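# Move wooden block from bench onto cart floor

## Task

Lift the wooden block from the bench and lay it flat on the floor of the cart, at the end where the handle is, next to the profiles. The drop flap must stay open, and anything already in place must still be in place at the finish. Release the block, pull both hands back so they are empty and off the cart, and finish touching nothing, upright and not tilted; a fall or a lean counts as failure.

## Robot and tools

Robot: a Rainbow Robotics RB-Y1 with a two-wheel drive base plus two rear casters, a folding torso (ankle, knee, hip, called the leg), a head with head_camera, and two 7-joint arms, each ending in a parallel gripper and a wrist camera (left_wrist_camera, right_wrist_camera). The wrist camera cases stick out sideways and can collide. The base is 0.58 m wide, extends 0.10 m ahead of the drive axle and 0.57 m behind it, sweeps a 0.58 m radius when spinning in place, and cannot drive sideways.

Frames: base frame has its origin on the floor midway between the drive wheels, x forward, y left, z up, metres. The chest, left_hand and right_hand lines are printed in this frame. A hand point sits between the finger pads, 0.03 m behind the tips; fingers point along the hand's -z and close along its x. Printed hand positions can be off, more so at long reach or with a load. base_odometry is in the frame the base had at scene start; it only counts wheel rotation (slip looks like travel, collision turns are missed). Heading in rad, positive left.

Tool move: one action per call. Options: "base" and/or "joints" (plus optional "min_time_s", "contact_limits"); or "target" (optionally with "min_time_s"); or "contact_limits" alone; or nothing, which just reports state and images.
- base: a single object {"x_m_s", "turn_rad_s", "for_s"}: forward speed in m/s (0.005 to 1.5 either sign, or 0), left-positive turn rate in rad/s (0.02 to 1.509 either sign, or 0), duration 0.1 to 5 s. It is a velocity command, not a place; distance is roughly speed times duration, with 0.4 m/s² acceleration (turns 0.5 rad/s²) and coasting to a stop afterwards. Omitted velocities are 0.
- joints: one flat object keyed by joint name, each value an absolute target (rad, or m for grippers), shared across both arms, torso and head. Names: torso_squat_rad 0..1.2, torso_shift_rad -0.3..0.6, torso_pitch_rad -0.2..1.4 (positive bows forward), torso_yaw_rad -1.5..1.5 (lift both arms out 0.2 rad first); per arm shoulder_pitch ±2.356 (negative swings forward/up), shoulder_roll (left 0..3.141, right -3.141..0, outward), shoulder_yaw ±2.094, elbow -2.617..0.01 (negative bends), forearm_roll ±3.141, wrist_pitch -1.57..1.919, hand_roll ±2.705, gripper_m 0..0.1 (pad opening); head_pan_rad ±0.523 (left positive), head_tilt_rad -0.35..1.57 (positive down). Torso also obeys combined limits: squat+shift<=1.52; squat-shift+pitch<=1.57; shift+0.5pitch-0.4squat<=0.7; shift+0.3pitch-0.5squat<=0.39.
- target: absolute pose of one hand, {"side": "left"/"right", "x","y","z" in metres in the base frame (-3..3), "quat_wxyz" in the same form the hand lines print}. It is solved once into joint angles, so the path bows; break long moves into steps. Refused while an earlier move still runs.
- min_time_s 0.1..8: shortest duration of the arm/head/torso motions.
- contact_limits: {"left_gripper_m"/"right_gripper_m": current in mA, 200..672.5}, gripping force scales with it; persists.
- cameras: list from head_camera, left_wrist_camera, right_wrist_camera, all; [] for none.
- blocking: default true waits for rest; false returns in about 0.5 s while motion continues.

wait(seconds 0..10, cameras) lets time pass and returns state, early if moves settle. stop(cameras) brakes everything; braked motions read "stopped" and may keep pressing. zoom_image(camera, region [x0,y0,x1,y1] pixels, at most 504 by 504) enlarges part of the latest image. read_manual gives licence text. finished_scene(scene) ends the scene; call nothing after it in that reply.

Results: "move" says done or the worst status. Hand status: reached (within 10 mm, 2°), short (with error), refused (with reason). Joint statuses: done, off_target, not_followed (collision check withheld the arm), stopped, time_out, contact_stop (torso only), limit_stop_at_<name> (self-collision guard or built-in limit), torque_fault, limit_stop_at_motor_heat. An unplanned stop or a refusal cancels the remaining move/wait/finished_scene calls in that reply. on_its_own lists things the robot did unprompted. lidar_m: 12 distances, 30° sectors counter-clockwise from straight ahead, at 0.23 m height. motor_effort: wheel load in percent, peak in brackets; high effort at rest means pushing something. Joint torques, external torques, wrist force/torque and motor temperatures are also printed; wrist readings have uncorrected offsets.

Gripping: command an opening at least 0.005 m narrower than the object; then off_target or done is normal. Each arm is rated 3 kg.

Avoid: arms striking or squeezing each other (can end the scene); driving into furniture (base does not stop, can tip, wheel motors cut out); fast bends or stops with arms reaching forward or loaded (tipping); contact torques over joint load limits (elbow 33.8, wrist joints 23.5, shoulder 65.8 N m) causing a 10 s fault; holding loads stretched out long enough to overheat motors (80 °C brakes the arm); dropping objects from height or releasing them while moving; hard hits on fixed or heavy items; ending with wheels lifted or the body leaning.

Each tool is called after ">>>" as a command line: name --argument value for each argument, lists and objects as JSON in quotes; but a table of rows of numbers goes row by row, as --pt "numbers of a row", without its own name.

## Session

>>> move

Scene clock: 0.00 s.
Joint torques (N m): no reading
External joint torques (N m): no reading
Motor temperatures (°C): left_arm=[31 28 32 36 35 33 38] | right_arm=[34 31 32 30 36 36 34]
Wrist force (N): no reading
Wrist torque (N m): no reading
Wrist force, peak (N): no reading
base_odometry: x=+0.000 y=+0.000 heading=+0.000
lidar_m: 0.65 0.68 1.56 4.82 1.63 1.14 1.08 1.13 1.47 3.50 0.97 0.70
base_status: not commanded
joint_positions: torso_squat_rad=+0.350 torso_shift_rad=+0.000 torso_pitch_rad=+0.000 torso_yaw_rad=+0.000 left_shoulder_pitch_rad=+0.049 left_shoulder_roll_rad=+0.015 left_shoulder_yaw_rad=+0.041 left_elbow_rad=-0.149 left_forearm_roll_rad=+0.010 left_wrist_pitch_rad=-0.019 left_hand_roll_rad=+0.045 left_gripper_m=+0.099 right_shoulder_pitch_rad=-0.033 right_shoulder_roll_rad=-0.038 right_shoulder_yaw_rad=+0.024 right_elbow_rad=-0.125 right_forearm_roll_rad=-0.047 right_wrist_pitch_rad=+0.032 right_hand_roll_rad=-0.022 right_gripper_m=+0.099 head_pan_rad=+0.000 head_tilt_rad=+0.400
joint_status: not commanded
wheel_motors_off: 0
motor_effort: left_wheel=+0 right_wheel=+0
chest: x=-0.2280 y=+0.0001 z=+1.2475 quat_wxyz=(+1.000, +0.000, +0.000, +0.000) (m; base frame)
left_hand: x=-0.1861 y=+0.2354 z=+0.5638 quat_wxyz=(+0.997, +0.009, -0.062, +0.055) (m; base frame)
right_hand: x=-0.1506 y=-0.2464 z=+0.5666 quat_wxyz=(+0.998, -0.015, -0.063, -0.016) (m; base frame)
pictures: head_camera, left_wrist_camera, right_wrist_camera

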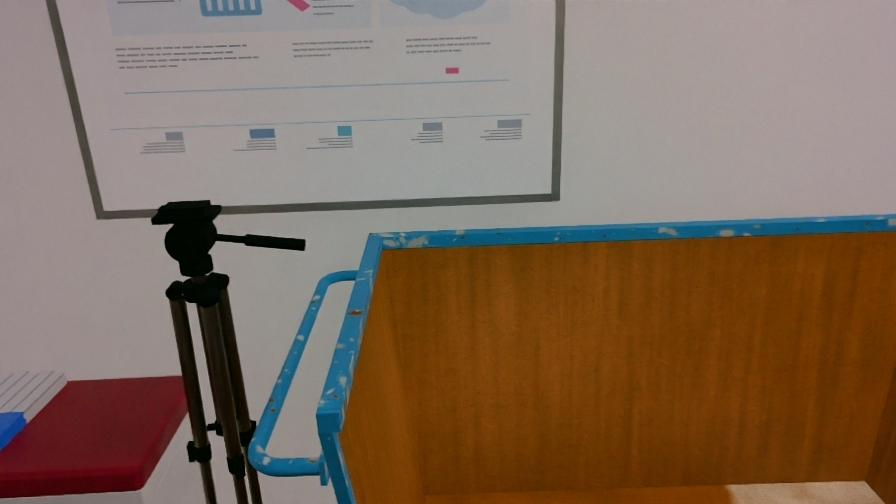

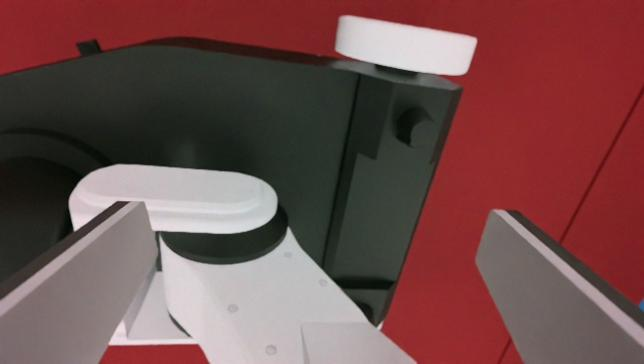

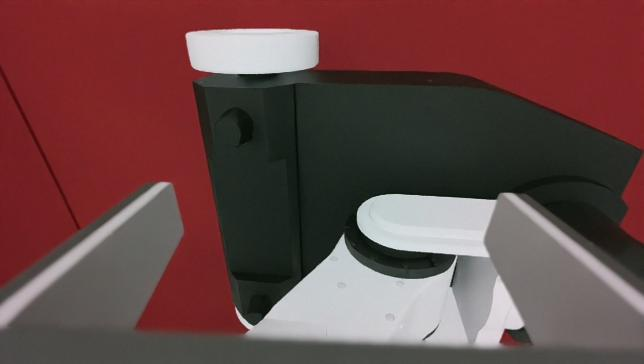

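>>> move --joints '{"head_tilt_rad":0.9,"head_pan_rad":0.0}' --cameras '["head_camera"]'

>>> move --joints '{"head_tilt_rad":0.7,"head_pan_rad":-0.52}' --cameras '["head_camera"]'

>>> move --joints '{"head_tilt_rad":0.6,"head_pan_rad":0.52}' --cameras '["head_camera"]'

Scene clock: 2.60 s.
Joint torques (N m): left_arm=[-1.13 -0.02 0.87 0.08 -0.04 -0.63 -0.05] | right_arm=[-2.23 -0.83 -0.41 0.05 -0.08 -0.22 0]
External joint torques (N m): left_arm=[-0.5 -0.68 0.83 0.06 -0.04 -0.28 -0.04] | right_arm=[0.02 0.66 -0.36 0.36 -0.12 0.08 -0.01]
Wrist force (N): left_arm=[-0.4 1.7 -7.2] | right_arm=[-1.6 1.4 -5.1]
Wrist torque (N m): left_arm=[-0.37 0.08 0.06] | right_arm=[-0.12 -0.03 -0.06]
Wrist force, peak (N): left_arm=[-0.2 1.9 -8.4] | right_arm=[-2.1 1.2 -5.5]
move: done
base_odometry: x=+0.000 y=+0.000 heading=+0.000
lidar_m: 0.64 0.68 1.56 4.83 1.63 1.14 1.08 1.13 1.48 3.51 0.99 0.70
base_status: not commanded
joint_positions: torso_squat_rad=+0.350 torso_shift_rad=+0.000 torso_pitch_rad=+0.000 torso_yaw_rad=+0.000 left_shoulder_pitch_rad=+0.049 left_shoulder_roll_rad=+0.015 left_shoulder_yaw_rad=+0.041 left_elbow_rad=-0.149 left_forearm_roll_rad=+0.010 left_wrist_pitch_rad=-0.019 left_hand_roll_rad=+0.045 left_gripper_m=+0.099 right_shoulder_pitch_rad=-0.033 right_shoulder_roll_rad=-0.038 right_shoulder_yaw_rad=+0.024 right_elbow_rad=-0.125 right_forearm_roll_rad=-0.047 right_wrist_pitch_rad=+0.032 right_hand_roll_rad=-0.022 right_gripper_m=+0.099 head_pan_rad=+0.000 head_tilt_rad=+0.900
joint_status: all done
wheel_motors_off: 0
motor_effort: left_wheel=+1(1) right_wheel=+2(2)
chest: x=-0.2280 y=+0.0001 z=+1.2475 quat_wxyz=(+1.000, +0.000, +0.000, +0.000) (m; base frame)
left_hand: x=-0.1861 y=+0.2354 z=+0.5638 quat_wxyz=(+0.997, +0.009, -0.062, +0.055) (m; base frame)
right_hand: x=-0.1506 y=-0.2464 z=+0.5666 quat_wxyz=(+0.998, -0.015, -0.063, -0.016) (m; base frame)
pictures: head_camera
camera_calibration:
head_camera: T_world_to_cam=[[-0.00752545, -0.999504, -0.0305734, 0.0419166], [-0.746479, 0.0259588, -0.664902, 0.860292], [0.665366, 0.0178187, -0.746305, 1.16253], [0, 0, 0, 1]] pos_world=[-0.131004, -0.00115113, 1.44089]

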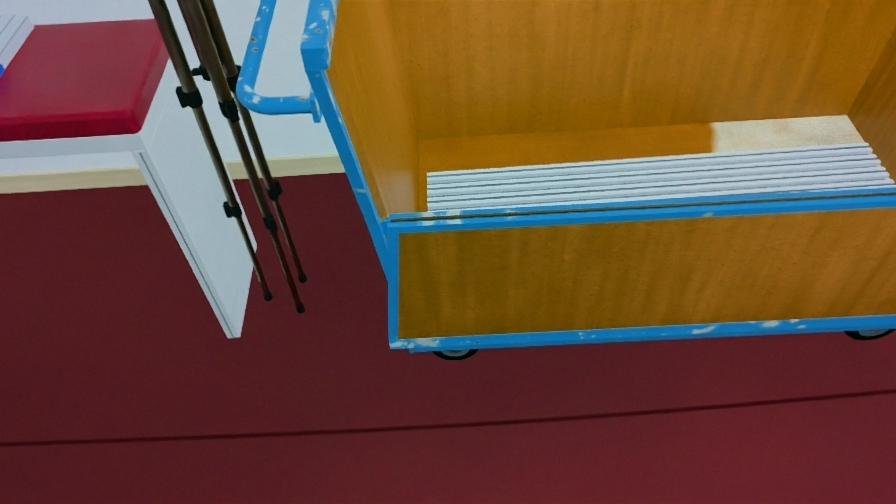

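Scene clock: 3.60 s.
Joint torques (N m): left_arm=[-0.7 -0.19 0.79 -0.03 -0.06 -0.65 -0.11] | right_arm=[-2.3 -0.74 -0.66 0.05 -0.07 -0.22 -0.05]
External joint torques (N m): left_arm=[-0.07 -0.85 0.75 -0.04 -0.06 -0.3 -0.1] | right_arm=[-0.05 0.76 -0.62 0.36 -0.11 0.07 -0.06]
Wrist force (N): left_arm=[-0.1 1.6 -7.2] | right_arm=[-2.0 1.1 -5.3]
Wrist torque (N m): left_arm=[-0.32 0.14 0.12] | right_arm=[-0.09 -0.06 -0.09]
Wrist force, peak (N): left_arm=[0.0 2.0 -8.1] | right_arm=[-1.6 1.5 -5.6]
move: done
base_odometry: x=+0.000 y=+0.000 heading=+0.000
lidar_m: 0.65 0.68 1.57 4.83 1.62 1.13 1.07 1.12 1.47 3.51 0.99 0.69
base_status: not commanded
joint_positions: torso_squat_rad=+0.350 torso_shift_rad=+0.000 torso_pitch_rad=+0.000 torso_yaw_rad=+0.000 left_shoulder_pitch_rad=+0.049 left_shoulder_roll_rad=+0.015 left_shoulder_yaw_rad=+0.041 left_elbow_rad=-0.149 left_forearm_roll_rad=+0.010 left_wrist_pitch_rad=-0.019 left_hand_roll_rad=+0.045 left_gripper_m=+0.099 right_shoulder_pitch_rad=-0.033 right_shoulder_roll_rad=-0.038 right_shoulder_yaw_rad=+0.024 right_elbow_rad=-0.125 right_forearm_roll_rad=-0.047 right_wrist_pitch_rad=+0.032 right_hand_roll_rad=-0.022 right_gripper_m=+0.099 head_pan_rad=-0.520 head_tilt_rad=+0.700
joint_status: all done
wheel_motors_off: 0
motor_effort: left_wheel=+0(1) right_wheel=-2(2)
chest: x=-0.2280 y=+0.0001 z=+1.2475 quat_wxyz=(+1.000, +0.000, +0.000, +0.000) (m; base frame)
left_hand: x=-0.1861 y=+0.2354 z=+0.5638 quat_wxyz=(+0.997, +0.009, -0.062, +0.055) (m; base frame)
right_hand: x=-0.1506 y=-0.2464 z=+0.5666 quat_wxyz=(+0.998, -0.015, -0.063, -0.016) (m; base frame)
pictures: head_camera
camera_calibration:
head_camera: T_world_to_cam=[[-0.497734, -0.866759, -0.031459, -0.057845], [-0.507354, 0.320382, -0.799967, 1.10502], [0.703457, -0.38221, -0.599219, 0.957513], [0, 0, 0, 1]] pos_world=[-0.141724, -0.0381954, 1.45592]

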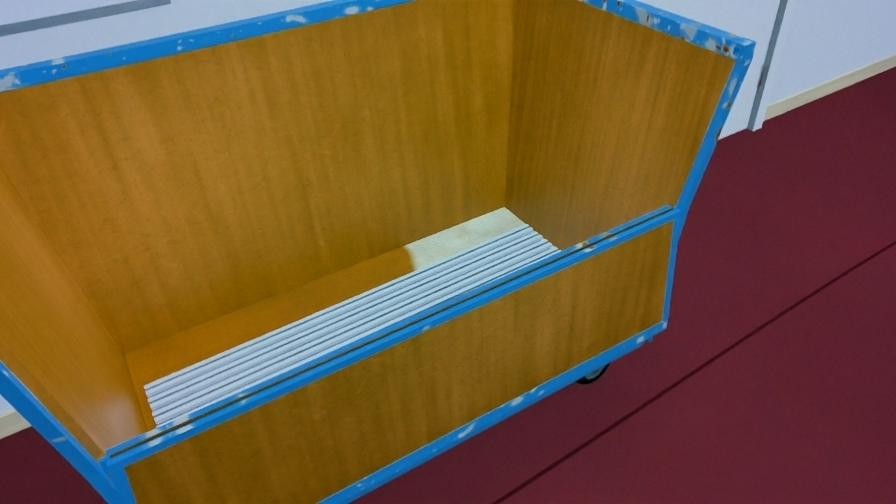

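Scene clock: 4.97 s.
Joint torques (N m): left_arm=[-0.74 -0.3 0.51 0.1 -0.07 -0.62 -0.04] | right_arm=[-2.37 -0.98 -0.46 0.03 -0.16 -0.32 0.02]
External joint torques (N m): left_arm=[-0.11 -0.96 0.46 0.09 -0.07 -0.26 -0.04] | right_arm=[-0.12 0.52 -0.41 0.34 -0.2 -0.03 0.02]
Wrist force (N): left_arm=[1.2 1.3 -7.0] | right_arm=[-1.6 0.9 -4.9]
Wrist torque (N m): left_arm=[-0.32 0.24 0.07] | right_arm=[-0.06 -0.05 -0.11]
Wrist force, peak (N): left_arm=[0.2 1.8 -8.5] | right_arm=[-2.0 1.0 -5.6]
move: done
base_odometry: x=+0.000 y=+0.000 heading=+0.000
lidar_m: 0.65 0.67 1.56 4.84 1.63 1.13 1.07 1.13 1.48 3.53 0.99 0.69
base_status: not commanded
joint_positions: torso_squat_rad=+0.350 torso_shift_rad=+0.000 torso_pitch_rad=+0.000 torso_yaw_rad=+0.000 left_shoulder_pitch_rad=+0.049 left_shoulder_roll_rad=+0.015 left_shoulder_yaw_rad=+0.041 left_elbow_rad=-0.149 left_forearm_roll_rad=+0.010 left_wrist_pitch_rad=-0.019 left_hand_roll_rad=+0.045 left_gripper_m=+0.099 right_shoulder_pitch_rad=-0.033 right_shoulder_roll_rad=-0.038 right_shoulder_yaw_rad=+0.024 right_elbow_rad=-0.125 right_forearm_roll_rad=-0.047 right_wrist_pitch_rad=+0.032 right_hand_roll_rad=-0.022 right_gripper_m=+0.099 head_pan_rad=+0.520 head_tilt_rad=+0.600
joint_status: all done
wheel_motors_off: 0
motor_effort: left_wheel=+0(1) right_wheel=+1(2)
chest: x=-0.2280 y=+0.0001 z=+1.2475 quat_wxyz=(+1.000, +0.000, +0.000, +0.000) (m; base frame)
left_hand: x=-0.1861 y=+0.2354 z=+0.5638 quat_wxyz=(+0.997, +0.009, -0.062, +0.055) (m; base frame)
right_hand: x=-0.1506 y=-0.2464 z=+0.5666 quat_wxyz=(+0.998, -0.015, -0.063, -0.016) (m; base frame)
pictures: head_camera
camera_calibration:
head_camera: T_world_to_cam=[[0.498214, -0.866483, -0.0314471, 0.147286], [-0.46132, -0.234194, -0.855767, 1.19539], [0.734143, 0.440863, -0.516405, 0.843793], [0, 0, 0, 1]] pos_world=[-0.141388, 0.0355768, 1.46335]

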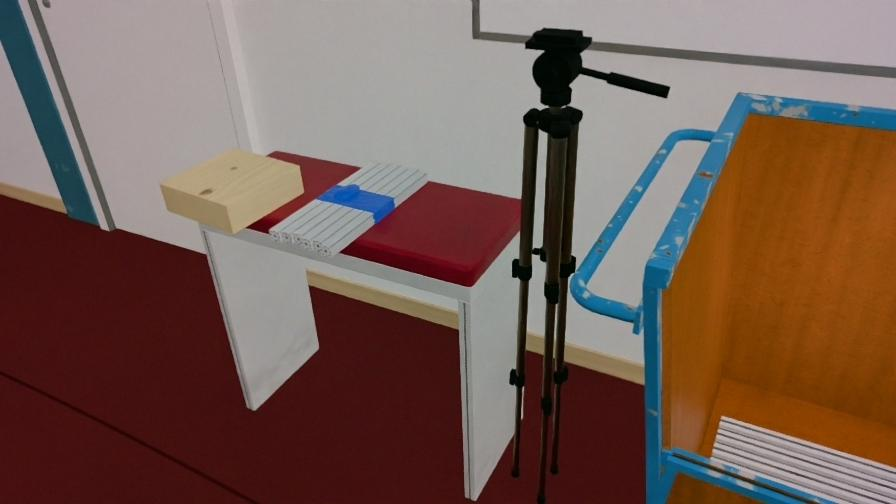

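>>> move --joints '{"torso_squat_rad":0.0,"torso_pitch_rad":0.35,"head_tilt_rad":0.65,"head_pan_rad":-0.1}' --cameras '["head_camera"]'

>>> move --joints '{"head_tilt_rad":0.4,"head_pan_rad":0.52}' --cameras '["head_camera"]'

>>> zoom_image --camera "head_camera" --region '[100, 80, 500, 400]'

Scene clock: 17.23 s.
Joint torques (N m): left_arm=[7.6 0.11 0.76 3.94 -0.16 0.08 -0.03] | right_arm=[7.33 -0.54 -0.75 3.91 -0.16 0.44 0.08]
External joint torques (N m): left_arm=[-1.26 -0.67 0.63 0.22 -0.16 -0.26 -0.04] | right_arm=[0.2 0.77 -0.57 0.72 -0.12 0.07 0.09]
Wrist force (N): left_arm=[2.1 0.7 -7.9] | right_arm=[0.4 1.1 -4.3]
Wrist torque (N m): left_arm=[-0.27 0.21 0.05] | right_arm=[-0.05 0.08 -0.09]
Wrist force, peak (N): left_arm=[0.0 1.5 -8.4] | right_arm=[-1.8 1.2 -5.5]
move: done
base_odometry: x=+0.000 y=+0.000 heading=+0.000
lidar_m: 0.65 0.68 1.56 4.84 1.63 1.14 1.08 1.13 1.47 3.52 0.99 0.69
base_status: not commanded
joint_positions: torso_squat_rad=+0.000 torso_shift_rad=+0.000 torso_pitch_rad=+0.350 torso_yaw_rad=+0.000 left_shoulder_pitch_rad=+0.049 left_shoulder_roll_rad=+0.015 left_shoulder_yaw_rad=+0.041 left_elbow_rad=-0.149 left_forearm_roll_rad=+0.010 left_wrist_pitch_rad=-0.019 left_hand_roll_rad=+0.045 left_gripper_m=+0.099 right_shoulder_pitch_rad=-0.033 right_shoulder_roll_rad=-0.038 right_shoulder_yaw_rad=+0.024 right_elbow_rad=-0.125 right_forearm_roll_rad=-0.047 right_wrist_pitch_rad=+0.032 right_hand_roll_rad=-0.022 right_gripper_m=+0.099 head_pan_rad=-0.100 head_tilt_rad=+0.650
joint_status: all done
wheel_motors_off: 0
motor_effort: left_wheel=+0(1) right_wheel=-1(1)
chest: x=-0.1218 y=+0.0001 z=+1.2712 quat_wxyz=(+0.985, +0.000, +0.174, +0.000) (m; base frame)
left_hand: x=-0.3170 y=+0.2354 z=+0.6146 quat_wxyz=(+0.992, +0.018, +0.113, +0.053) (m; base frame)
right_hand: x=-0.2826 y=-0.2464 z=+0.6050 quat_wxyz=(+0.993, -0.018, +0.112, -0.014) (m; base frame)
pictures: head_camera
camera_calibration:
head_camera: T_world_to_cam=[[-0.104327, -0.994533, 0.00454405, -0.0107774], [-0.804106, 0.081661, -0.58885, 0.880217], [0.58526, -0.0650871, -0.808229, 1.13737], [0, 0, 0, 1]] pos_world=[0.0410056, -0.00856969, 1.43762]

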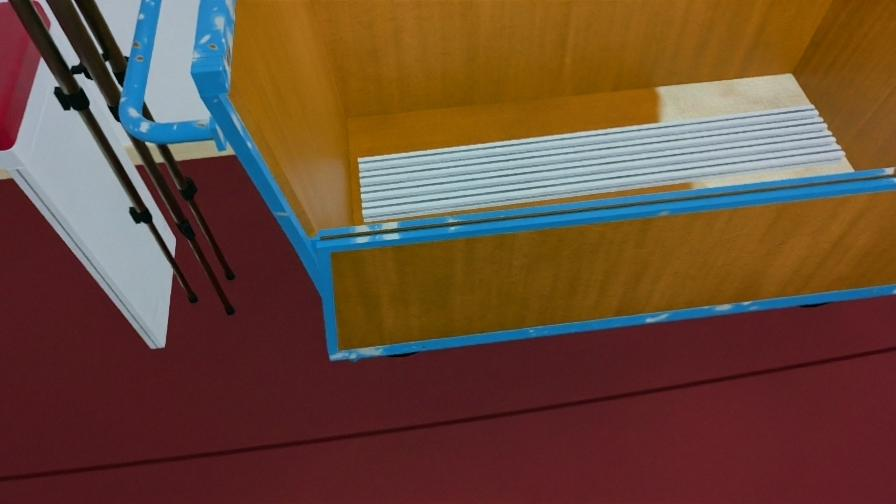

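Scene clock: 18.30 s.
Joint torques (N m): left_arm=[7.64 -0.31 0.97 4 -0.05 0.16 0] | right_arm=[7.08 -0.36 -0.91 3.79 -0.19 0.41 -0.09]
External joint torques (N m): left_arm=[-1.22 -1.08 0.85 0.28 -0.05 -0.18 -0.01] | right_arm=[-0.05 0.94 -0.73 0.6 -0.15 0.04 -0.08]
Wrist force (N): left_arm=[1.7 0.6 -7.6] | right_arm=[0.2 0.6 -5.2]
Wrist torque (N m): left_arm=[-0.18 0.22 0.03] | right_arm=[0.00 0.03 -0.11]
Wrist force, peak (N): left_arm=[2.6 0.5 -7.9] | right_arm=[0.5 1.2 -5.5]
move: done
base_odometry: x=+0.000 y=+0.000 heading=+0.000
lidar_m: 0.65 0.68 1.57 4.84 1.62 1.14 1.08 1.12 1.48 3.52 0.98 0.69
base_status: not commanded
joint_positions: torso_squat_rad=+0.000 torso_shift_rad=+0.000 torso_pitch_rad=+0.350 torso_yaw_rad=+0.000 left_shoulder_pitch_rad=+0.049 left_shoulder_roll_rad=+0.015 left_shoulder_yaw_rad=+0.041 left_elbow_rad=-0.149 left_forearm_roll_rad=+0.010 left_wrist_pitch_rad=-0.019 left_hand_roll_rad=+0.045 left_gripper_m=+0.099 right_shoulder_pitch_rad=-0.033 right_shoulder_roll_rad=-0.038 right_shoulder_yaw_rad=+0.024 right_elbow_rad=-0.125 right_forearm_roll_rad=-0.047 right_wrist_pitch_rad=+0.032 right_hand_roll_rad=-0.022 right_gripper_m=+0.099 head_pan_rad=+0.520 head_tilt_rad=+0.400
joint_status: all done
wheel_motors_off: 0
motor_effort: left_wheel=+0(1) right_wheel=+0(2)
chest: x=-0.1218 y=+0.0001 z=+1.2712 quat_wxyz=(+0.985, +0.000, +0.174, +0.000) (m; base frame)
left_hand: x=-0.3170 y=+0.2354 z=+0.6146 quat_wxyz=(+0.992, +0.018, +0.113, +0.053) (m; base frame)
right_hand: x=-0.2826 y=-0.2464 z=+0.6050 quat_wxyz=(+0.993, -0.018, +0.112, -0.014) (m; base frame)
pictures: head_camera
camera_calibration:
head_camera: T_world_to_cam=[[0.462549, -0.86343, -0.201336, 0.306511], [-0.609219, -0.14455, -0.779716, 1.16358], [0.644127, 0.483315, -0.59288, 0.826603], [0, 0, 0, 1]] pos_world=[0.0346587, 0.0333375, 1.45905]

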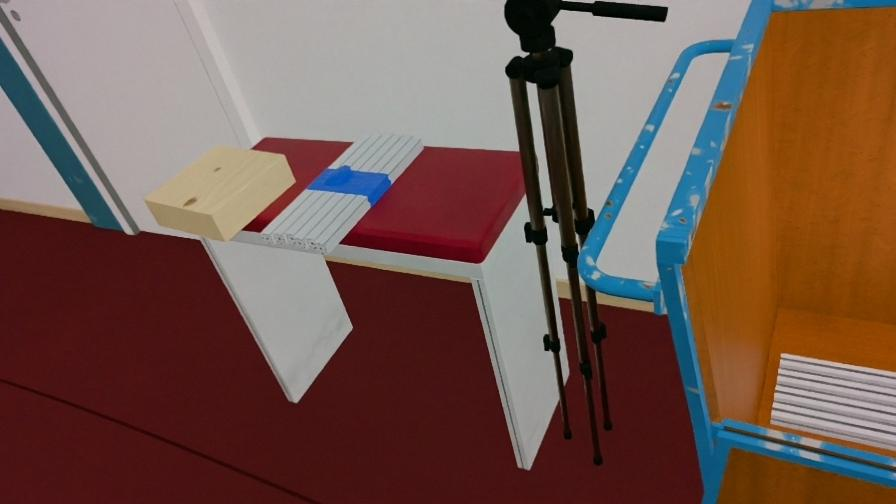

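Scaled by 1.260 from the camera's 896x504 image, which has a finer 1280x720 frame.

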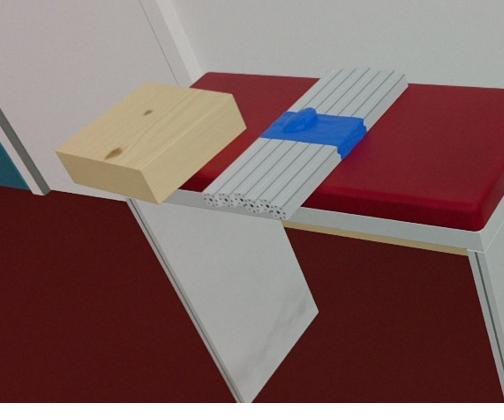

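>>> move --base '{"turn_rad_s":0.8,"for_s":1.963}' --joints '{"torso_squat_rad":0.2,"torso_pitch_rad":0.3,"head_pan_rad":0.0,"head_tilt_rad":0.6}'

>>> move --base '{"x_m_s":0.4,"for_s":3.22}'

>>> move --base '{"turn_rad_s":-0.8,"for_s":1.963}' --cameras '["head_camera"]'

Scene clock: 40.60 s.
Joint torques (N m): left_arm=[6.4 -0.31 0.98 3.43 -0.01 -0.01 -0.14] | right_arm=[6.17 -0.43 -0.72 3.35 -0.06 0.36 -0.04]
External joint torques (N m): left_arm=[-1.14 -1.08 0.87 0.23 -0.01 -0.26 -0.15] | right_arm=[0.36 0.91 -0.56 0.64 -0.03 0.09 -0.03]
Wrist force (N): left_arm=[2.4 1.5 -7.3] | right_arm=[-0.2 1.1 -5.1]
Wrist torque (N m): left_arm=[-0.37 0.28 0.07] | right_arm=[-0.08 -0.01 -0.09]
Wrist force, peak (N): left_arm=[1.4 1.0 -8.6] | right_arm=[0.2 1.4 -5.6]
move: done
base_odometry: x=+0.000 y=+0.000 heading=+1.573
lidar_m: 5.05 1.60 1.13 1.07 1.10 1.46 3.64 0.98 0.71 0.67 1.02 1.55
base_status: done (sent for 1.97 of 1.97 s)
joint_positions: torso_squat_rad=+0.200 torso_shift_rad=+0.000 torso_pitch_rad=+0.300 torso_yaw_rad=+0.000 left_shoulder_pitch_rad=+0.049 left_shoulder_roll_rad=+0.015 left_shoulder_yaw_rad=+0.041 left_elbow_rad=-0.149 left_forearm_roll_rad=+0.010 left_wrist_pitch_rad=-0.019 left_hand_roll_rad=+0.045 left_gripper_m=+0.099 right_shoulder_pitch_rad=-0.033 right_shoulder_roll_rad=-0.038 right_shoulder_yaw_rad=+0.024 right_elbow_rad=-0.125 right_forearm_roll_rad=-0.047 right_wrist_pitch_rad=+0.032 right_hand_roll_rad=-0.022 right_gripper_m=+0.099 head_pan_rad=+0.000 head_tilt_rad=+0.600
joint_status: all done
wheel_motors_off: 0
motor_effort: left_wheel=+4(38) right_wheel=+17(43)
chest: x=-0.1366 y=+0.0001 z=+1.2622 quat_wxyz=(+0.989, +0.000, +0.149, +0.000) (m; base frame)
left_hand: x=-0.2986 y=+0.2354 z=+0.5967 quat_wxyz=(+0.995, +0.017, +0.088, +0.053) (m; base frame)
right_hand: x=-0.2638 y=-0.2464 z=+0.5888 quat_wxyz=(+0.996, -0.018, +0.087, -0.014) (m; base frame)
pictures: none

Scene clock: 45.17 s.
Joint torques (N m): left_arm=[6.71 0.06 0.93 3.41 0 0.07 -0.03] | right_arm=[6.38 -0.89 -0.72 3.54 -0.21 0.33 -0.07]
External joint torques (N m): left_arm=[-0.84 -0.71 0.82 0.2 0 -0.18 -0.04] | right_arm=[0.56 0.46 -0.56 0.83 -0.17 0.05 -0.07]
Wrist force (N): left_arm=[1.6 1.4 -7.3] | right_arm=[0.7 1.2 -5.3]
Wrist torque (N m): left_arm=[-0.29 0.19 0.08] | right_arm=[-0.10 0.10 -0.08]
Wrist force, peak (N): left_arm=[2.6 0.7 -8.2] | right_arm=[-0.1 0.7 -5.7]
move: done
base_odometry: x=-0.003 y=+1.293 heading=+1.574
lidar_m: 4.32 1.67 1.18 1.13 1.16 1.55 3.81 1.31 1.10 0.82 1.43 1.92
base_status: done (sent for 3.23 of 3.23 s)
joint_positions: torso_squat_rad=+0.200 torso_shift_rad=+0.000 torso_pitch_rad=+0.300 torso_yaw_rad=+0.000 left_shoulder_pitch_rad=+0.049 left_shoulder_roll_rad=+0.015 left_shoulder_yaw_rad=+0.041 left_elbow_rad=-0.149 left_forearm_roll_rad=+0.010 left_wrist_pitch_rad=-0.019 left_hand_roll_rad=+0.045 left_gripper_m=+0.099 right_shoulder_pitch_rad=-0.033 right_shoulder_roll_rad=-0.038 right_shoulder_yaw_rad=+0.024 right_elbow_rad=-0.125 right_forearm_roll_rad=-0.047 right_wrist_pitch_rad=+0.032 right_hand_roll_rad=-0.022 right_gripper_m=+0.099 head_pan_rad=+0.000 head_tilt_rad=+0.600
joint_status: not commanded
wheel_motors_off: 0
motor_effort: left_wheel=+17(46) right_wheel=-16(49)
chest: x=-0.1365 y=+0.0001 z=+1.2621 quat_wxyz=(+0.989, +0.000, +0.149, +0.000) (m; base frame)
left_hand: x=-0.2986 y=+0.2354 z=+0.5967 quat_wxyz=(+0.995, +0.017, +0.088, +0.053) (m; base frame)
right_hand: x=-0.2637 y=-0.2464 z=+0.5888 quat_wxyz=(+0.996, -0.018, +0.087, -0.014) (m; base frame)
pictures: none

Scene clock: 49.07 s.
Joint torques (N m): left_arm=[6.54 -0.15 0.55 3.39 -0.08 0.04 -0.02] | right_arm=[6.2 -0.89 -0.66 3.52 -0.18 0.42 0.04]
External joint torques (N m): left_arm=[-1 -0.91 0.43 0.18 -0.08 -0.21 -0.03] | right_arm=[0.39 0.45 -0.5 0.81 -0.15 0.14 0.05]
Wrist force (N): left_arm=[1.9 1.0 -7.7] | right_arm=[0.2 0.7 -4.8]
Wrist torque (N m): left_arm=[-0.29 0.24 0.06] | right_arm=[-0.02 0.09 -0.09]
Wrist force, peak (N): left_arm=[2.3 1.8 -8.1] | right_arm=[0.6 1.2 -5.7]
move: done
base_odometry: x=-0.004 y=+1.293 heading=+0.001
lidar_m: 0.80 1.44 1.92 4.33 1.70 1.19 1.13 1.16 1.54 3.68 1.31 1.08
base_status: done (sent for 1.97 of 1.97 s)
joint_positions: torso_squat_rad=+0.200 torso_shift_rad=+0.000 torso_pitch_rad=+0.300 torso_yaw_rad=+0.000 left_shoulder_pitch_rad=+0.049 left_shoulder_roll_rad=+0.015 left_shoulder_yaw_rad=+0.041 left_elbow_rad=-0.149 left_forearm_roll_rad=+0.010 left_wrist_pitch_rad=-0.019 left_hand_roll_rad=+0.045 left_gripper_m=+0.099 right_shoulder_pitch_rad=-0.033 right_shoulder_roll_rad=-0.038 right_shoulder_yaw_rad=+0.024 right_elbow_rad=-0.125 right_forearm_roll_rad=-0.047 right_wrist_pitch_rad=+0.032 right_hand_roll_rad=-0.022 right_gripper_m=+0.099 head_pan_rad=+0.000 head_tilt_rad=+0.600
joint_status: not commanded
wheel_motors_off: 0
motor_effort: left_wheel=+21(43) right_wheel=+2(47)
chest: x=-0.1366 y=+0.0001 z=+1.2622 quat_wxyz=(+0.989, +0.000, +0.149, +0.000) (m; base frame)
left_hand: x=-0.2986 y=+0.2354 z=+0.5967 quat_wxyz=(+0.995, +0.017, +0.088, +0.053) (m; base frame)
right_hand: x=-0.2637 y=-0.2464 z=+0.5888 quat_wxyz=(+0.996, -0.018, +0.087, -0.014) (m; base frame)
pictures: head_camera
camera_calibration:
head_camera: T_world_to_cam=[[-0.00752897, -0.999504, -0.0305764, 0.0429224], [-0.746479, 0.0259634, -0.664902, 0.971436], [0.665366, 0.0178186, -0.746305, 1.0624], [0, 0, 0, 1]] pos_world=[0.0185964, -0.00125111, 1.44009]

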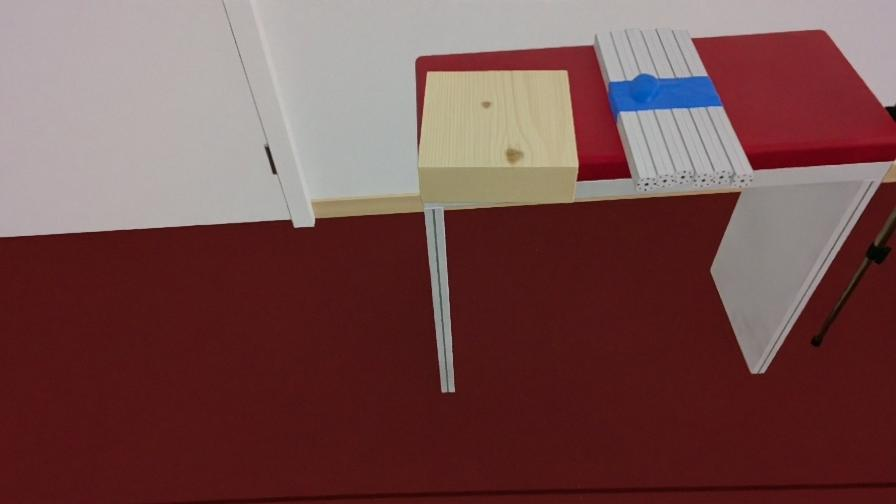

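>>> move --joints '{"torso_pitch_rad":0.55,"head_tilt_rad":0.6,"left_shoulder_roll_rad":0.3,"right_shoulder_roll_rad":-0.3,"left_shoulder_pitch_rad":-0.3,"right_shoulder_pitch_rad":-0.3,"left_elbow_rad":-1.5,"right_elbow_rad":-1.5}' --base '{"turn_rad_s":-0.2,"for_s":0.42}'

>>> move --target '{"side":"left","x":0.29,"y":0.22,"z":0.90,"quat_wxyz":[0.9968,-0.0799,0,0]}'

>>> move --target '{"side":"right","x":0.29,"y":-0.22,"z":0.90,"quat_wxyz":[0.9968,0.0799,0,0]}' --cameras '["head_camera"]'

Scene clock: 56.17 s.
Joint torques (N m): left_arm=[-4.3 3.66 3.74 -8.68 -0.17 -1.97 -0.1] | right_arm=[-4.56 -4.95 -3.16 -9.05 0.01 -1.6 0.04]
External joint torques (N m): left_arm=[1.72 -1.89 0.56 0.77 -0.22 -0.1 -0.05] | right_arm=[0.75 0.16 -0.26 -0.26 -0.22 0.16 0]
Wrist force (N): left_arm=[-4.9 0.4 -3.5] | right_arm=[-6.2 2.3 -1.2]
Wrist torque (N m): left_arm=[-0.24 -0.10 0.18] | right_arm=[-0.26 -0.33 -0.10]
Wrist force, peak (N): left_arm=[2.0 1.6 -8.4] | right_arm=[-7.7 2.4 -1.1]
move: done
base_odometry: x=-0.004 y=+1.293 heading=-0.084
lidar_m: 0.81 1.44 1.79 3.71 1.89 1.23 1.13 1.15 1.43 2.95 1.30 1.07
base_status: done (sent for 0.43 of 0.43 s)
joint_positions: torso_squat_rad=+0.200 torso_shift_rad=+0.000 torso_pitch_rad=+0.550 torso_yaw_rad=+0.000 left_shoulder_pitch_rad=-0.300 left_shoulder_roll_rad=+0.300 left_shoulder_yaw_rad=+0.041 left_elbow_rad=-1.500 left_forearm_roll_rad=+0.010 left_wrist_pitch_rad=-0.019 left_hand_roll_rad=+0.045 left_gripper_m=+0.099 right_shoulder_pitch_rad=-0.300 right_shoulder_roll_rad=-0.300 right_shoulder_yaw_rad=+0.024 right_elbow_rad=-1.500 right_forearm_roll_rad=-0.047 right_wrist_pitch_rad=+0.032 right_hand_roll_rad=-0.022 right_gripper_m=+0.099 head_pan_rad=+0.000 head_tilt_rad=+0.600
joint_status: all done
wheel_motors_off: 0
motor_effort: left_wheel=+19(46) right_wheel=-3(11)
chest: x=-0.0663 y=+0.0001 z=+1.2304 quat_wxyz=(+0.962, +0.000, +0.272, +0.000) (m; base frame)
left_hand: x=+0.3965 y=+0.2827 z=+0.8547 quat_wxyz=(+0.799, +0.050, -0.590, -0.108) (m; base frame)
right_hand: x=+0.3875 y=-0.2535 z=+0.8356 quat_wxyz=(+0.816, -0.024, -0.564, +0.121) (m; base frame)
pictures: none

Scene clock: 57.77 s.
Joint torques (N m): left_arm=[-9.52 5.67 5.11 -7.36 -0.07 -0.73 -0.09] | right_arm=[-4.53 -4.76 -3.02 -9.34 0.08 -1.76 -0.09]
External joint torques (N m): left_arm=[1.79 -1.41 0.77 0.45 -0.37 -0.52 -0.08] | right_arm=[0.78 0.34 -0.13 -0.56 -0.14 -0.01 -0.13]
Wrist force (N): left_arm=[1.6 3.1 -7.2] | right_arm=[-6.7 1.8 -1.2]
Wrist torque (N m): left_arm=[-0.47 0.26 0.08] | right_arm=[-0.14 -0.37 -0.12]
Wrist force, peak (N): left_arm=[-3.2 2.4 -7.8] | right_arm=[-7.1 2.2 -1.4]
move: done
base_odometry: x=-0.004 y=+1.293 heading=-0.084
lidar_m: 0.81 1.43 1.79 3.71 1.88 1.23 1.13 1.15 1.45 2.96 1.30 1.06
base_status: not commanded
joint_positions: torso_squat_rad=+0.200 torso_shift_rad=+0.000 torso_pitch_rad=+0.550 torso_yaw_rad=+0.000 left_shoulder_pitch_rad=-0.671 left_shoulder_roll_rad=+0.485 left_shoulder_yaw_rad=+0.039 left_elbow_rad=-1.904 left_forearm_roll_rad=+0.628 left_wrist_pitch_rad=+1.919 left_hand_roll_rad=+0.387 left_gripper_m=+0.099 right_shoulder_pitch_rad=-0.300 right_shoulder_roll_rad=-0.300 right_shoulder_yaw_rad=+0.024 right_elbow_rad=-1.500 right_forearm_roll_rad=-0.047 right_wrist_pitch_rad=+0.032 right_hand_roll_rad=-0.022 right_gripper_m=+0.099 head_pan_rad=+0.000 head_tilt_rad=+0.600
joint_status: all done
wheel_motors_off: 0
motor_effort: left_wheel=+18(22) right_wheel=-1(3)
chest: x=-0.0663 y=+0.0001 z=+1.2303 quat_wxyz=(+0.962, +0.000, +0.272, +0.000) (m; base frame)
left_hand: x=+0.2901 y=+0.2201 z=+0.9002 quat_wxyz=(+0.997, -0.080, -0.001, +0.000) (m; base frame)
left_hand_status: reached (checked arc, planned for 1.2 s): 0 mm and 0.1 deg off.
right_hand: x=+0.3875 y=-0.2535 z=+0.8355 quat_wxyz=(+0.817, -0.024, -0.564, +0.121) (m; base frame)
pictures: none

Scene clock: 59.37 s.
Joint torques (N m): left_arm=[-10.02 5.81 4.75 -7.5 0.17 -0.6 -0.08] | right_arm=[-10.84 -7.32 -5.67 -7.66 -0.02 -0.2 0.17]
External joint torques (N m): left_arm=[1.3 -1.27 0.4 0.3 -0.13 -0.39 -0.08] | right_arm=[-0.14 0.09 -1.55 -0.33 0.03 -0.04 0.17]
Wrist force (N): left_arm=[1.2 2.6 -7.6] | right_arm=[-0.7 0.0 -4.7]
Wrist torque (N m): left_arm=[-0.34 0.21 0.11] | right_arm=[-0.05 0.00 0.11]
Wrist force, peak (N): left_arm=[0.8 2.7 -8.1] | right_arm=[-8.4 3.7 -0.2]
move: done
base_odometry: x=-0.004 y=+1.293 heading=-0.084
lidar_m: 0.80 1.45 1.79 3.71 1.89 1.24 1.13 1.16 1.44 2.95 1.31 1.09
base_status: not commanded
joint_positions: torso_squat_rad=+0.200 torso_shift_rad=+0.000 torso_pitch_rad=+0.550 torso_yaw_rad=+0.000 left_shoulder_pitch_rad=-0.670 left_shoulder_roll_rad=+0.485 left_shoulder_yaw_rad=+0.039 left_elbow_rad=-1.904 left_forearm_roll_rad=+0.628 left_wrist_pitch_rad=+1.919 left_hand_roll_rad=+0.387 left_gripper_m=+0.099 right_shoulder_pitch_rad=-0.667 right_shoulder_roll_rad=-0.488 right_shoulder_yaw_rad=-0.037 right_elbow_rad=-1.910 right_forearm_roll_rad=-0.632 right_wrist_pitch_rad=+1.918 right_hand_roll_rad=-0.392 right_gripper_m=+0.099 head_pan_rad=+0.000 head_tilt_rad=+0.600
joint_status: all done
wheel_motors_off: 0
motor_effort: left_wheel=+20(20) right_wheel=-3(3)
chest: x=-0.0663 y=+0.0001 z=+1.2303 quat_wxyz=(+0.962, +0.000, +0.272, +0.000) (m; base frame)
left_hand: x=+0.2900 y=+0.2201 z=+0.9001 quat_wxyz=(+0.997, -0.080, -0.001, +0.000) (m; base frame)
right_hand: x=+0.2894 y=-0.2198 z=+0.9008 quat_wxyz=(+0.997, +0.080, -0.002, +0.000) (m; base frame)
right_hand_status: reached (checked arc, planned for 1.2 s): 1 mm and 0.2 deg off.
pictures: head_camera
camera_calibration:
head_camera: T_world_to_cam=[[-0.0149467, -0.999502, -0.0278074, 0.0386037], [-0.887783, 0.0260606, -0.459523, 0.740707], [0.460019, 0.0178186, -0.88773, 1.15228], [0, 0, 0, 1]] pos_world=[0.128092, -0.00125082, 1.36436]

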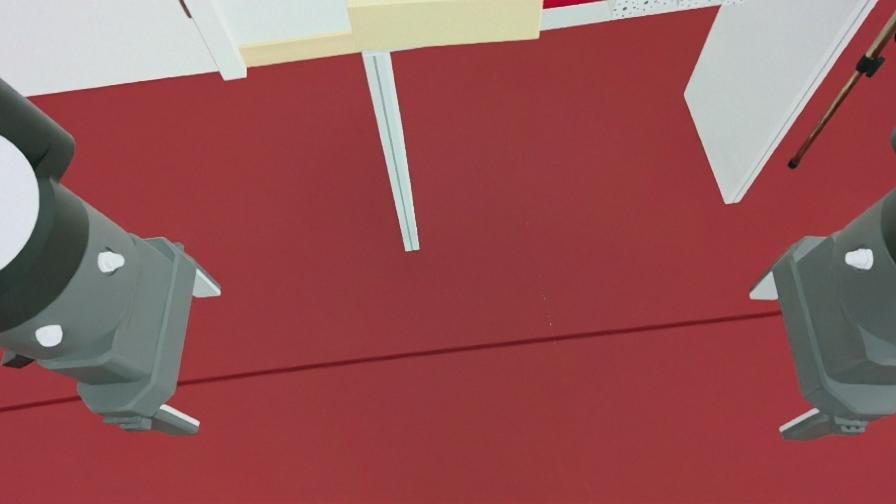

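>>> move --base '{"x_m_s":0.3,"for_s":2.0}' --cameras '["all"]'

Scene clock: 63.23 s.
Joint torques (N m): left_arm=[-9.89 5.53 5 -7.63 0.24 -0.56 0] | right_arm=[-10.67 -7.77 -5.63 -7.89 0.12 -0.14 0.13]
External joint torques (N m): left_arm=[1.42 -1.56 0.66 0.18 -0.06 -0.35 0] | right_arm=[0.03 -0.36 -1.52 -0.55 0.16 0.01 0.12]
Wrist force (N): left_arm=[1.0 2.5 -7.4] | right_arm=[-0.4 0.2 -5.5]
Wrist torque (N m): left_arm=[-0.37 0.19 0.08] | right_arm=[-0.09 0.05 0.06]
Wrist force, peak (N): left_arm=[0.8 2.6 -8.3] | right_arm=[-0.4 -0.1 -5.6]
move: done
base_odometry: x=+0.594 y=+1.242 heading=-0.085
lidar_m: 0.84 0.23 1.05 2.16 2.89 1.88 1.72 1.75 2.18 1.11 0.66 0.78
base_status: done (sent for 2 of 2 s)
joint_positions: torso_squat_rad=+0.200 torso_shift_rad=+0.000 torso_pitch_rad=+0.550 torso_yaw_rad=+0.000 left_shoulder_pitch_rad=-0.670 left_shoulder_roll_rad=+0.485 left_shoulder_yaw_rad=+0.039 left_elbow_rad=-1.904 left_forearm_roll_rad=+0.628 left_wrist_pitch_rad=+1.919 left_hand_roll_rad=+0.387 left_gripper_m=+0.099 right_shoulder_pitch_rad=-0.667 right_shoulder_roll_rad=-0.488 right_shoulder_yaw_rad=-0.037 right_elbow_rad=-1.910 right_forearm_roll_rad=-0.632 right_wrist_pitch_rad=+1.918 right_hand_roll_rad=-0.392 right_gripper_m=+0.099 head_pan_rad=+0.000 head_tilt_rad=+0.600
joint_status: not commanded
wheel_motors_off: 0
motor_effort: left_wheel=-4(47) right_wheel=+5(37)
chest: x=-0.0662 y=+0.0001 z=+1.2303 quat_wxyz=(+0.962, +0.000, +0.272, +0.000) (m; base frame)
left_hand: x=+0.2900 y=+0.2201 z=+0.9000 quat_wxyz=(+0.997, -0.080, -0.001, +0.000) (m; base frame)
right_hand: x=+0.2894 y=-0.2198 z=+0.9007 quat_wxyz=(+0.997, +0.080, -0.002, +0.000) (m; base frame)
pictures: head_camera, left_wrist_camera, right_wrist_camera
camera_calibration:
head_camera: T_world_to_cam=[[-0.0149503, -0.999501, -0.0278092, 0.0386082], [-0.887783, 0.0260646, -0.459523, 0.740796], [0.460019, 0.0178185, -0.88773, 1.15224], [0, 0, 0, 1]] pos_world=[0.128192, -0.00125081, 1.36436]
left_wrist_camera: T_world_to_cam=[[0.999601, 0.0255327, -0.0120574, -0.285278], [0.027696, -0.803432, 0.594752, -0.33747], [0.00549838, -0.594849, -0.803818, 0.92531], [0, 0, 0, 1]] pos_world=[0.289423, 0.28657, 0.941052]
right_wrist_camera: T_world_to_cam=[[-0.99914, -0.0240075, -0.0338187, 0.313096], [-0.0400645, 0.769462, 0.637434, -0.366357], [0.0107191, 0.638241, -0.769762, 0.90273], [0, 0, 0, 1]] pos_world=[0.288472, -0.286744, 0.939005]

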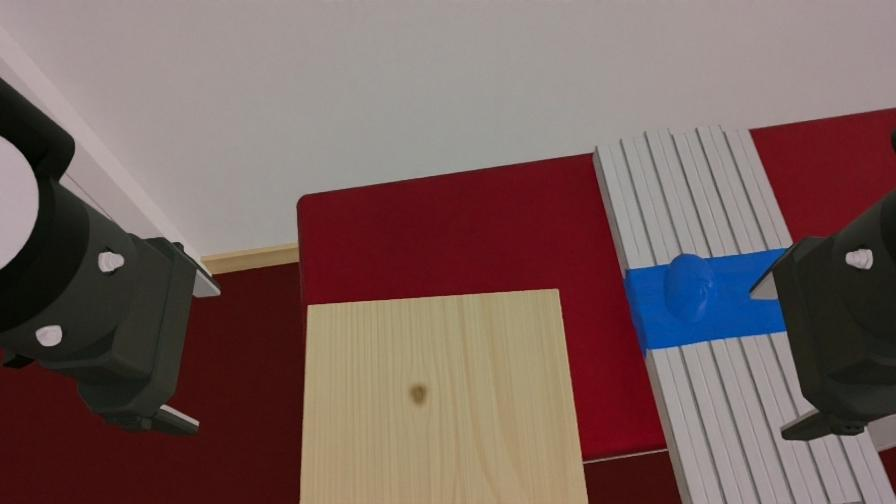

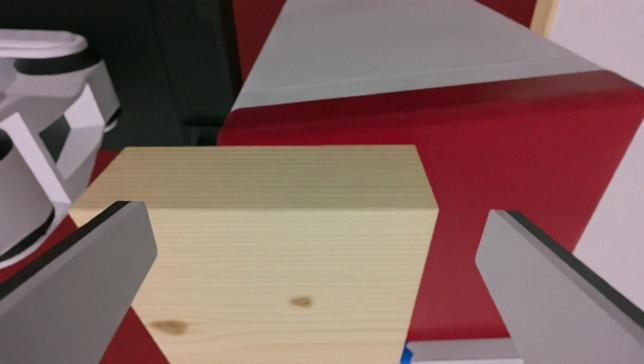

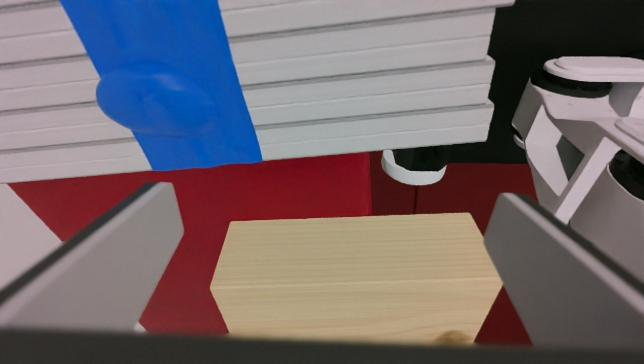

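>>> move --target '{"side":"left","x":0.262,"y":0.195,"z":0.758,"quat_wxyz":[0.9966,-0.0799,-0.0014,0.0174]}'

>>> move --target '{"side":"right","x":0.26,"y":-0.142,"z":0.86,"quat_wxyz":[0.9966,0.0799,0.0014,0.0174]}'

>>> move --target '{"side":"right","x":0.26,"y":-0.14,"z":0.758,"quat_wxyz":[0.9966,0.0799,0.0014,0.0174]}' --cameras '["all"]'

Scene clock: 69.83 s.
Joint torques (N m): left_arm=[-9.36 3.76 3.71 -8.81 0.32 -0.09 -0.17] | right_arm=[-10.67 -7.72 -5.35 -8.18 -0.11 -0.27 0.11]
External joint torques (N m): left_arm=[0.13 -0.7 0.76 -0.32 0 0.09 -0.17] | right_arm=[0.03 -0.31 -1.23 -0.84 -0.06 -0.11 0.11]
Wrist force (N): left_arm=[0.9 2.5 -7.0] | right_arm=[-0.9 0.2 -4.5]
Wrist torque (N m): left_arm=[-0.40 0.16 0.17] | right_arm=[-0.10 -0.01 0.08]
Wrist force, peak (N): left_arm=[-0.3 1.6 -9.6] | right_arm=[-1.1 0.1 -5.5]
move: done
base_odometry: x=+0.594 y=+1.242 heading=-0.085
lidar_m: 0.83 0.21 1.04 2.17 2.87 1.87 1.70 1.75 2.17 1.10 0.65 0.77
base_status: not commanded
joint_positions: torso_squat_rad=+0.200 torso_shift_rad=+0.000 torso_pitch_rad=+0.550 torso_yaw_rad=+0.000 left_shoulder_pitch_rad=-0.553 left_shoulder_roll_rad=+0.341 left_shoulder_yaw_rad=-0.094 left_elbow_rad=-1.556 left_forearm_roll_rad=+0.438 left_wrist_pitch_rad=+1.459 left_hand_roll_rad=+0.288 left_gripper_m=+0.099 right_shoulder_pitch_rad=-0.667 right_shoulder_roll_rad=-0.488 right_shoulder_yaw_rad=-0.037 right_elbow_rad=-1.910 right_forearm_roll_rad=-0.632 right_wrist_pitch_rad=+1.918 right_hand_roll_rad=-0.392 right_gripper_m=+0.099 head_pan_rad=+0.000 head_tilt_rad=+0.600
joint_status: all done
wheel_motors_off: 0
motor_effort: left_wheel=-5(7) right_wheel=+4(7)
chest: x=-0.0663 y=+0.0001 z=+1.2303 quat_wxyz=(+0.962, +0.000, +0.272, +0.000) (m; base frame)
left_hand: x=+0.2616 y=+0.1950 z=+0.7585 quat_wxyz=(+0.997, -0.080, -0.002, +0.017) (m; base frame)
left_hand_status: reached (checked arc, planned for 0.7 s): 1 mm and 0.0 deg off.
right_hand: x=+0.2894 y=-0.2198 z=+0.9007 quat_wxyz=(+0.997, +0.080, -0.002, +0.000) (m; base frame)
pictures: none

Scene clock: 70.70 s.
Joint torques (N m): left_arm=[-8.97 3.52 3.8 -8.71 0.19 -0.24 -0.23] | right_arm=[-9.67 -3.55 -3.71 -8.91 0.05 -0.11 -0.04]
External joint torques (N m): left_arm=[0.52 -0.94 0.85 -0.22 -0.13 -0.05 -0.23] | right_arm=[0.32 -0.23 -0.77 -0.96 0.09 0.06 -0.04]
Wrist force (N): left_arm=[0.2 2.3 -7.9] | right_arm=[-0.4 0.1 -4.8]
Wrist torque (N m): left_arm=[-0.35 0.07 0.17] | right_arm=[-0.05 0.08 0.07]
Wrist force, peak (N): left_arm=[0.5 2.6 -8.1] | right_arm=[-1.2 0.5 -5.9]
move: done
base_odometry: x=+0.594 y=+1.242 heading=-0.085
lidar_m: 0.85 0.24 1.04 2.17 2.88 1.87 1.72 1.76 2.19 1.11 0.66 0.77
base_status: not commanded
joint_positions: torso_squat_rad=+0.200 torso_shift_rad=+0.000 torso_pitch_rad=+0.550 torso_yaw_rad=+0.000 left_shoulder_pitch_rad=-0.553 left_shoulder_roll_rad=+0.341 left_shoulder_yaw_rad=-0.094 left_elbow_rad=-1.556 left_forearm_roll_rad=+0.438 left_wrist_pitch_rad=+1.459 left_hand_roll_rad=+0.288 left_gripper_m=+0.099 right_shoulder_pitch_rad=-0.626 right_shoulder_roll_rad=-0.351 right_shoulder_yaw_rad=+0.176 right_elbow_rad=-1.914 right_forearm_roll_rad=-0.467 right_wrist_pitch_rad=+1.820 right_hand_roll_rad=-0.483 right_gripper_m=+0.099 head_pan_rad=+0.000 head_tilt_rad=+0.600
joint_status: all done
wheel_motors_off: 0
motor_effort: left_wheel=-6(6) right_wheel=+5(7)
chest: x=-0.0663 y=+0.0001 z=+1.2303 quat_wxyz=(+0.962, +0.000, +0.272, +0.000) (m; base frame)
left_hand: x=+0.2616 y=+0.1950 z=+0.7585 quat_wxyz=(+0.997, -0.080, -0.002, +0.017) (m; base frame)
right_hand: x=+0.2599 y=-0.1419 z=+0.8601 quat_wxyz=(+0.997, +0.080, +0.001, +0.018) (m; base frame)
right_hand_status: reached (checked arc, planned for 0.5 s): 0 mm and 0.0 deg off.
pictures: none

Scene clock: 71.73 s.
Joint torques (N m): left_arm=[-8.64 3.64 3.54 -8.56 0.27 -0.25 -0.16] | right_arm=[-9.95 -1.54 -1.68 -8.72 0.01 0.15 -0.04]
External joint torques (N m): left_arm=[0.84 -0.82 0.59 -0.07 -0.05 -0.06 -0.16] | right_arm=[-0.19 1.14 0.65 -0.69 0.05 0.3 -0.04]
Wrist force (N): left_arm=[1.1 2.1 -7.5] | right_arm=[-0.5 0.0 -4.1]
Wrist torque (N m): left_arm=[-0.35 0.20 0.17] | right_arm=[-0.06 0.01 -0.09]
Wrist force, peak (N): left_arm=[1.3 2.4 -8.3] | right_arm=[-1.4 -0.5 -6.7]
move: done
base_odometry: x=+0.594 y=+1.242 heading=-0.085
lidar_m: 0.84 0.23 1.04 2.17 2.88 1.88 1.73 1.75 2.18 1.11 0.66 0.77
base_status: not commanded
joint_positions: torso_squat_rad=+0.200 torso_shift_rad=+0.000 torso_pitch_rad=+0.550 torso_yaw_rad=+0.000 left_shoulder_pitch_rad=-0.553 left_shoulder_roll_rad=+0.341 left_shoulder_yaw_rad=-0.094 left_elbow_rad=-1.556 left_forearm_roll_rad=+0.438 left_wrist_pitch_rad=+1.459 left_hand_roll_rad=+0.288 left_gripper_m=+0.099 right_shoulder_pitch_rad=-0.610 right_shoulder_roll_rad=-0.290 right_shoulder_yaw_rad=+0.219 right_elbow_rad=-1.536 right_forearm_roll_rad=-0.388 right_wrist_pitch_rad=+1.459 right_hand_roll_rad=-0.355 right_gripper_m=+0.099 head_pan_rad=+0.000 head_tilt_rad=+0.600
joint_status: all done
wheel_motors_off: 0
motor_effort: left_wheel=-6(7) right_wheel=+5(10)
chest: x=-0.0662 y=+0.0001 z=+1.2303 quat_wxyz=(+0.962, +0.000, +0.272, +0.000) (m; base frame)
left_hand: x=+0.2617 y=+0.1950 z=+0.7586 quat_wxyz=(+0.997, -0.080, -0.002, +0.017) (m; base frame)
right_hand: x=+0.2600 y=-0.1402 z=+0.7580 quat_wxyz=(+0.997, +0.080, +0.001, +0.017) (m; base frame)
right_hand_status: reached (checked arc, planned for 0.7 s): 0 mm and 0.0 deg off.
pictures: head_camera, left_wrist_camera, right_wrist_camera
camera_calibration:
head_camera: T_world_to_cam=[[-0.0149467, -0.999502, -0.0278074, 0.0386037], [-0.887783, 0.0260606, -0.459523, 0.740707], [0.460019, 0.0178186, -0.88773, 1.15228], [0, 0, 0, 1]] pos_world=[0.128092, -0.00125082, 1.36436]
left_wrist_camera: T_world_to_cam=[[0.998114, 0.0601291, -0.0123988, -0.264088], [0.0557073, -0.802111, 0.59457, -0.280101], [0.0258057, -0.59414, -0.803948, 0.791453], [0, 0, 0, 1]] pos_world=[0.258769, 0.261441, 0.799552]
right_wrist_camera: T_world_to_cam=[[-0.99779, -0.0589852, -0.030582, 0.273134], [-0.0649267, 0.767877, 0.637298, -0.331511], [-0.014108, 0.637875, -0.77001, 0.748939], [0, 0, 0, 1]] pos_world=[0.261572, -0.207059, 0.796315]

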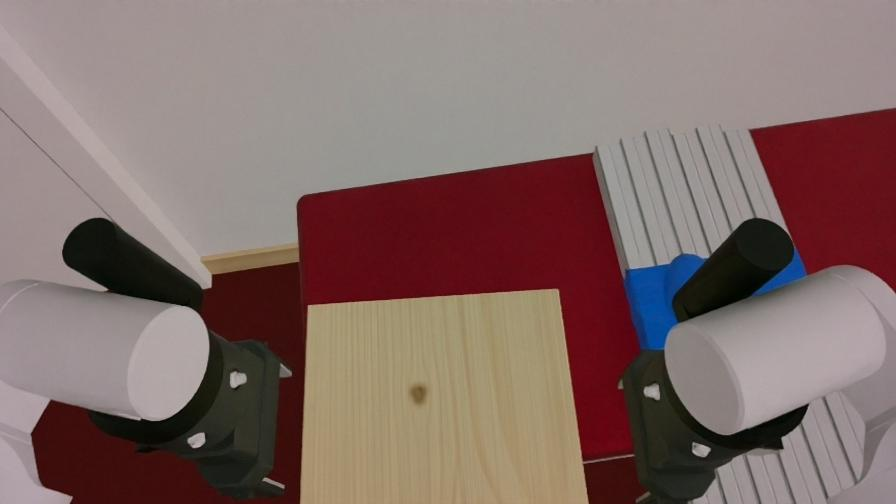

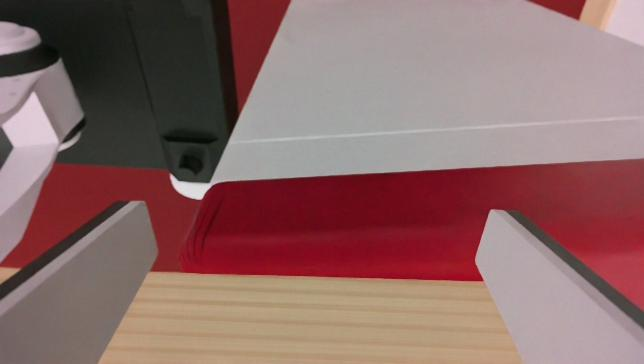

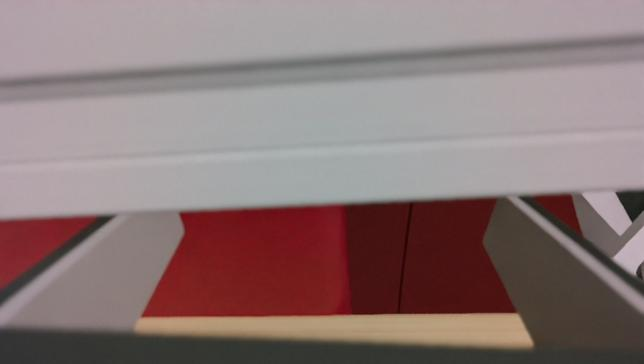

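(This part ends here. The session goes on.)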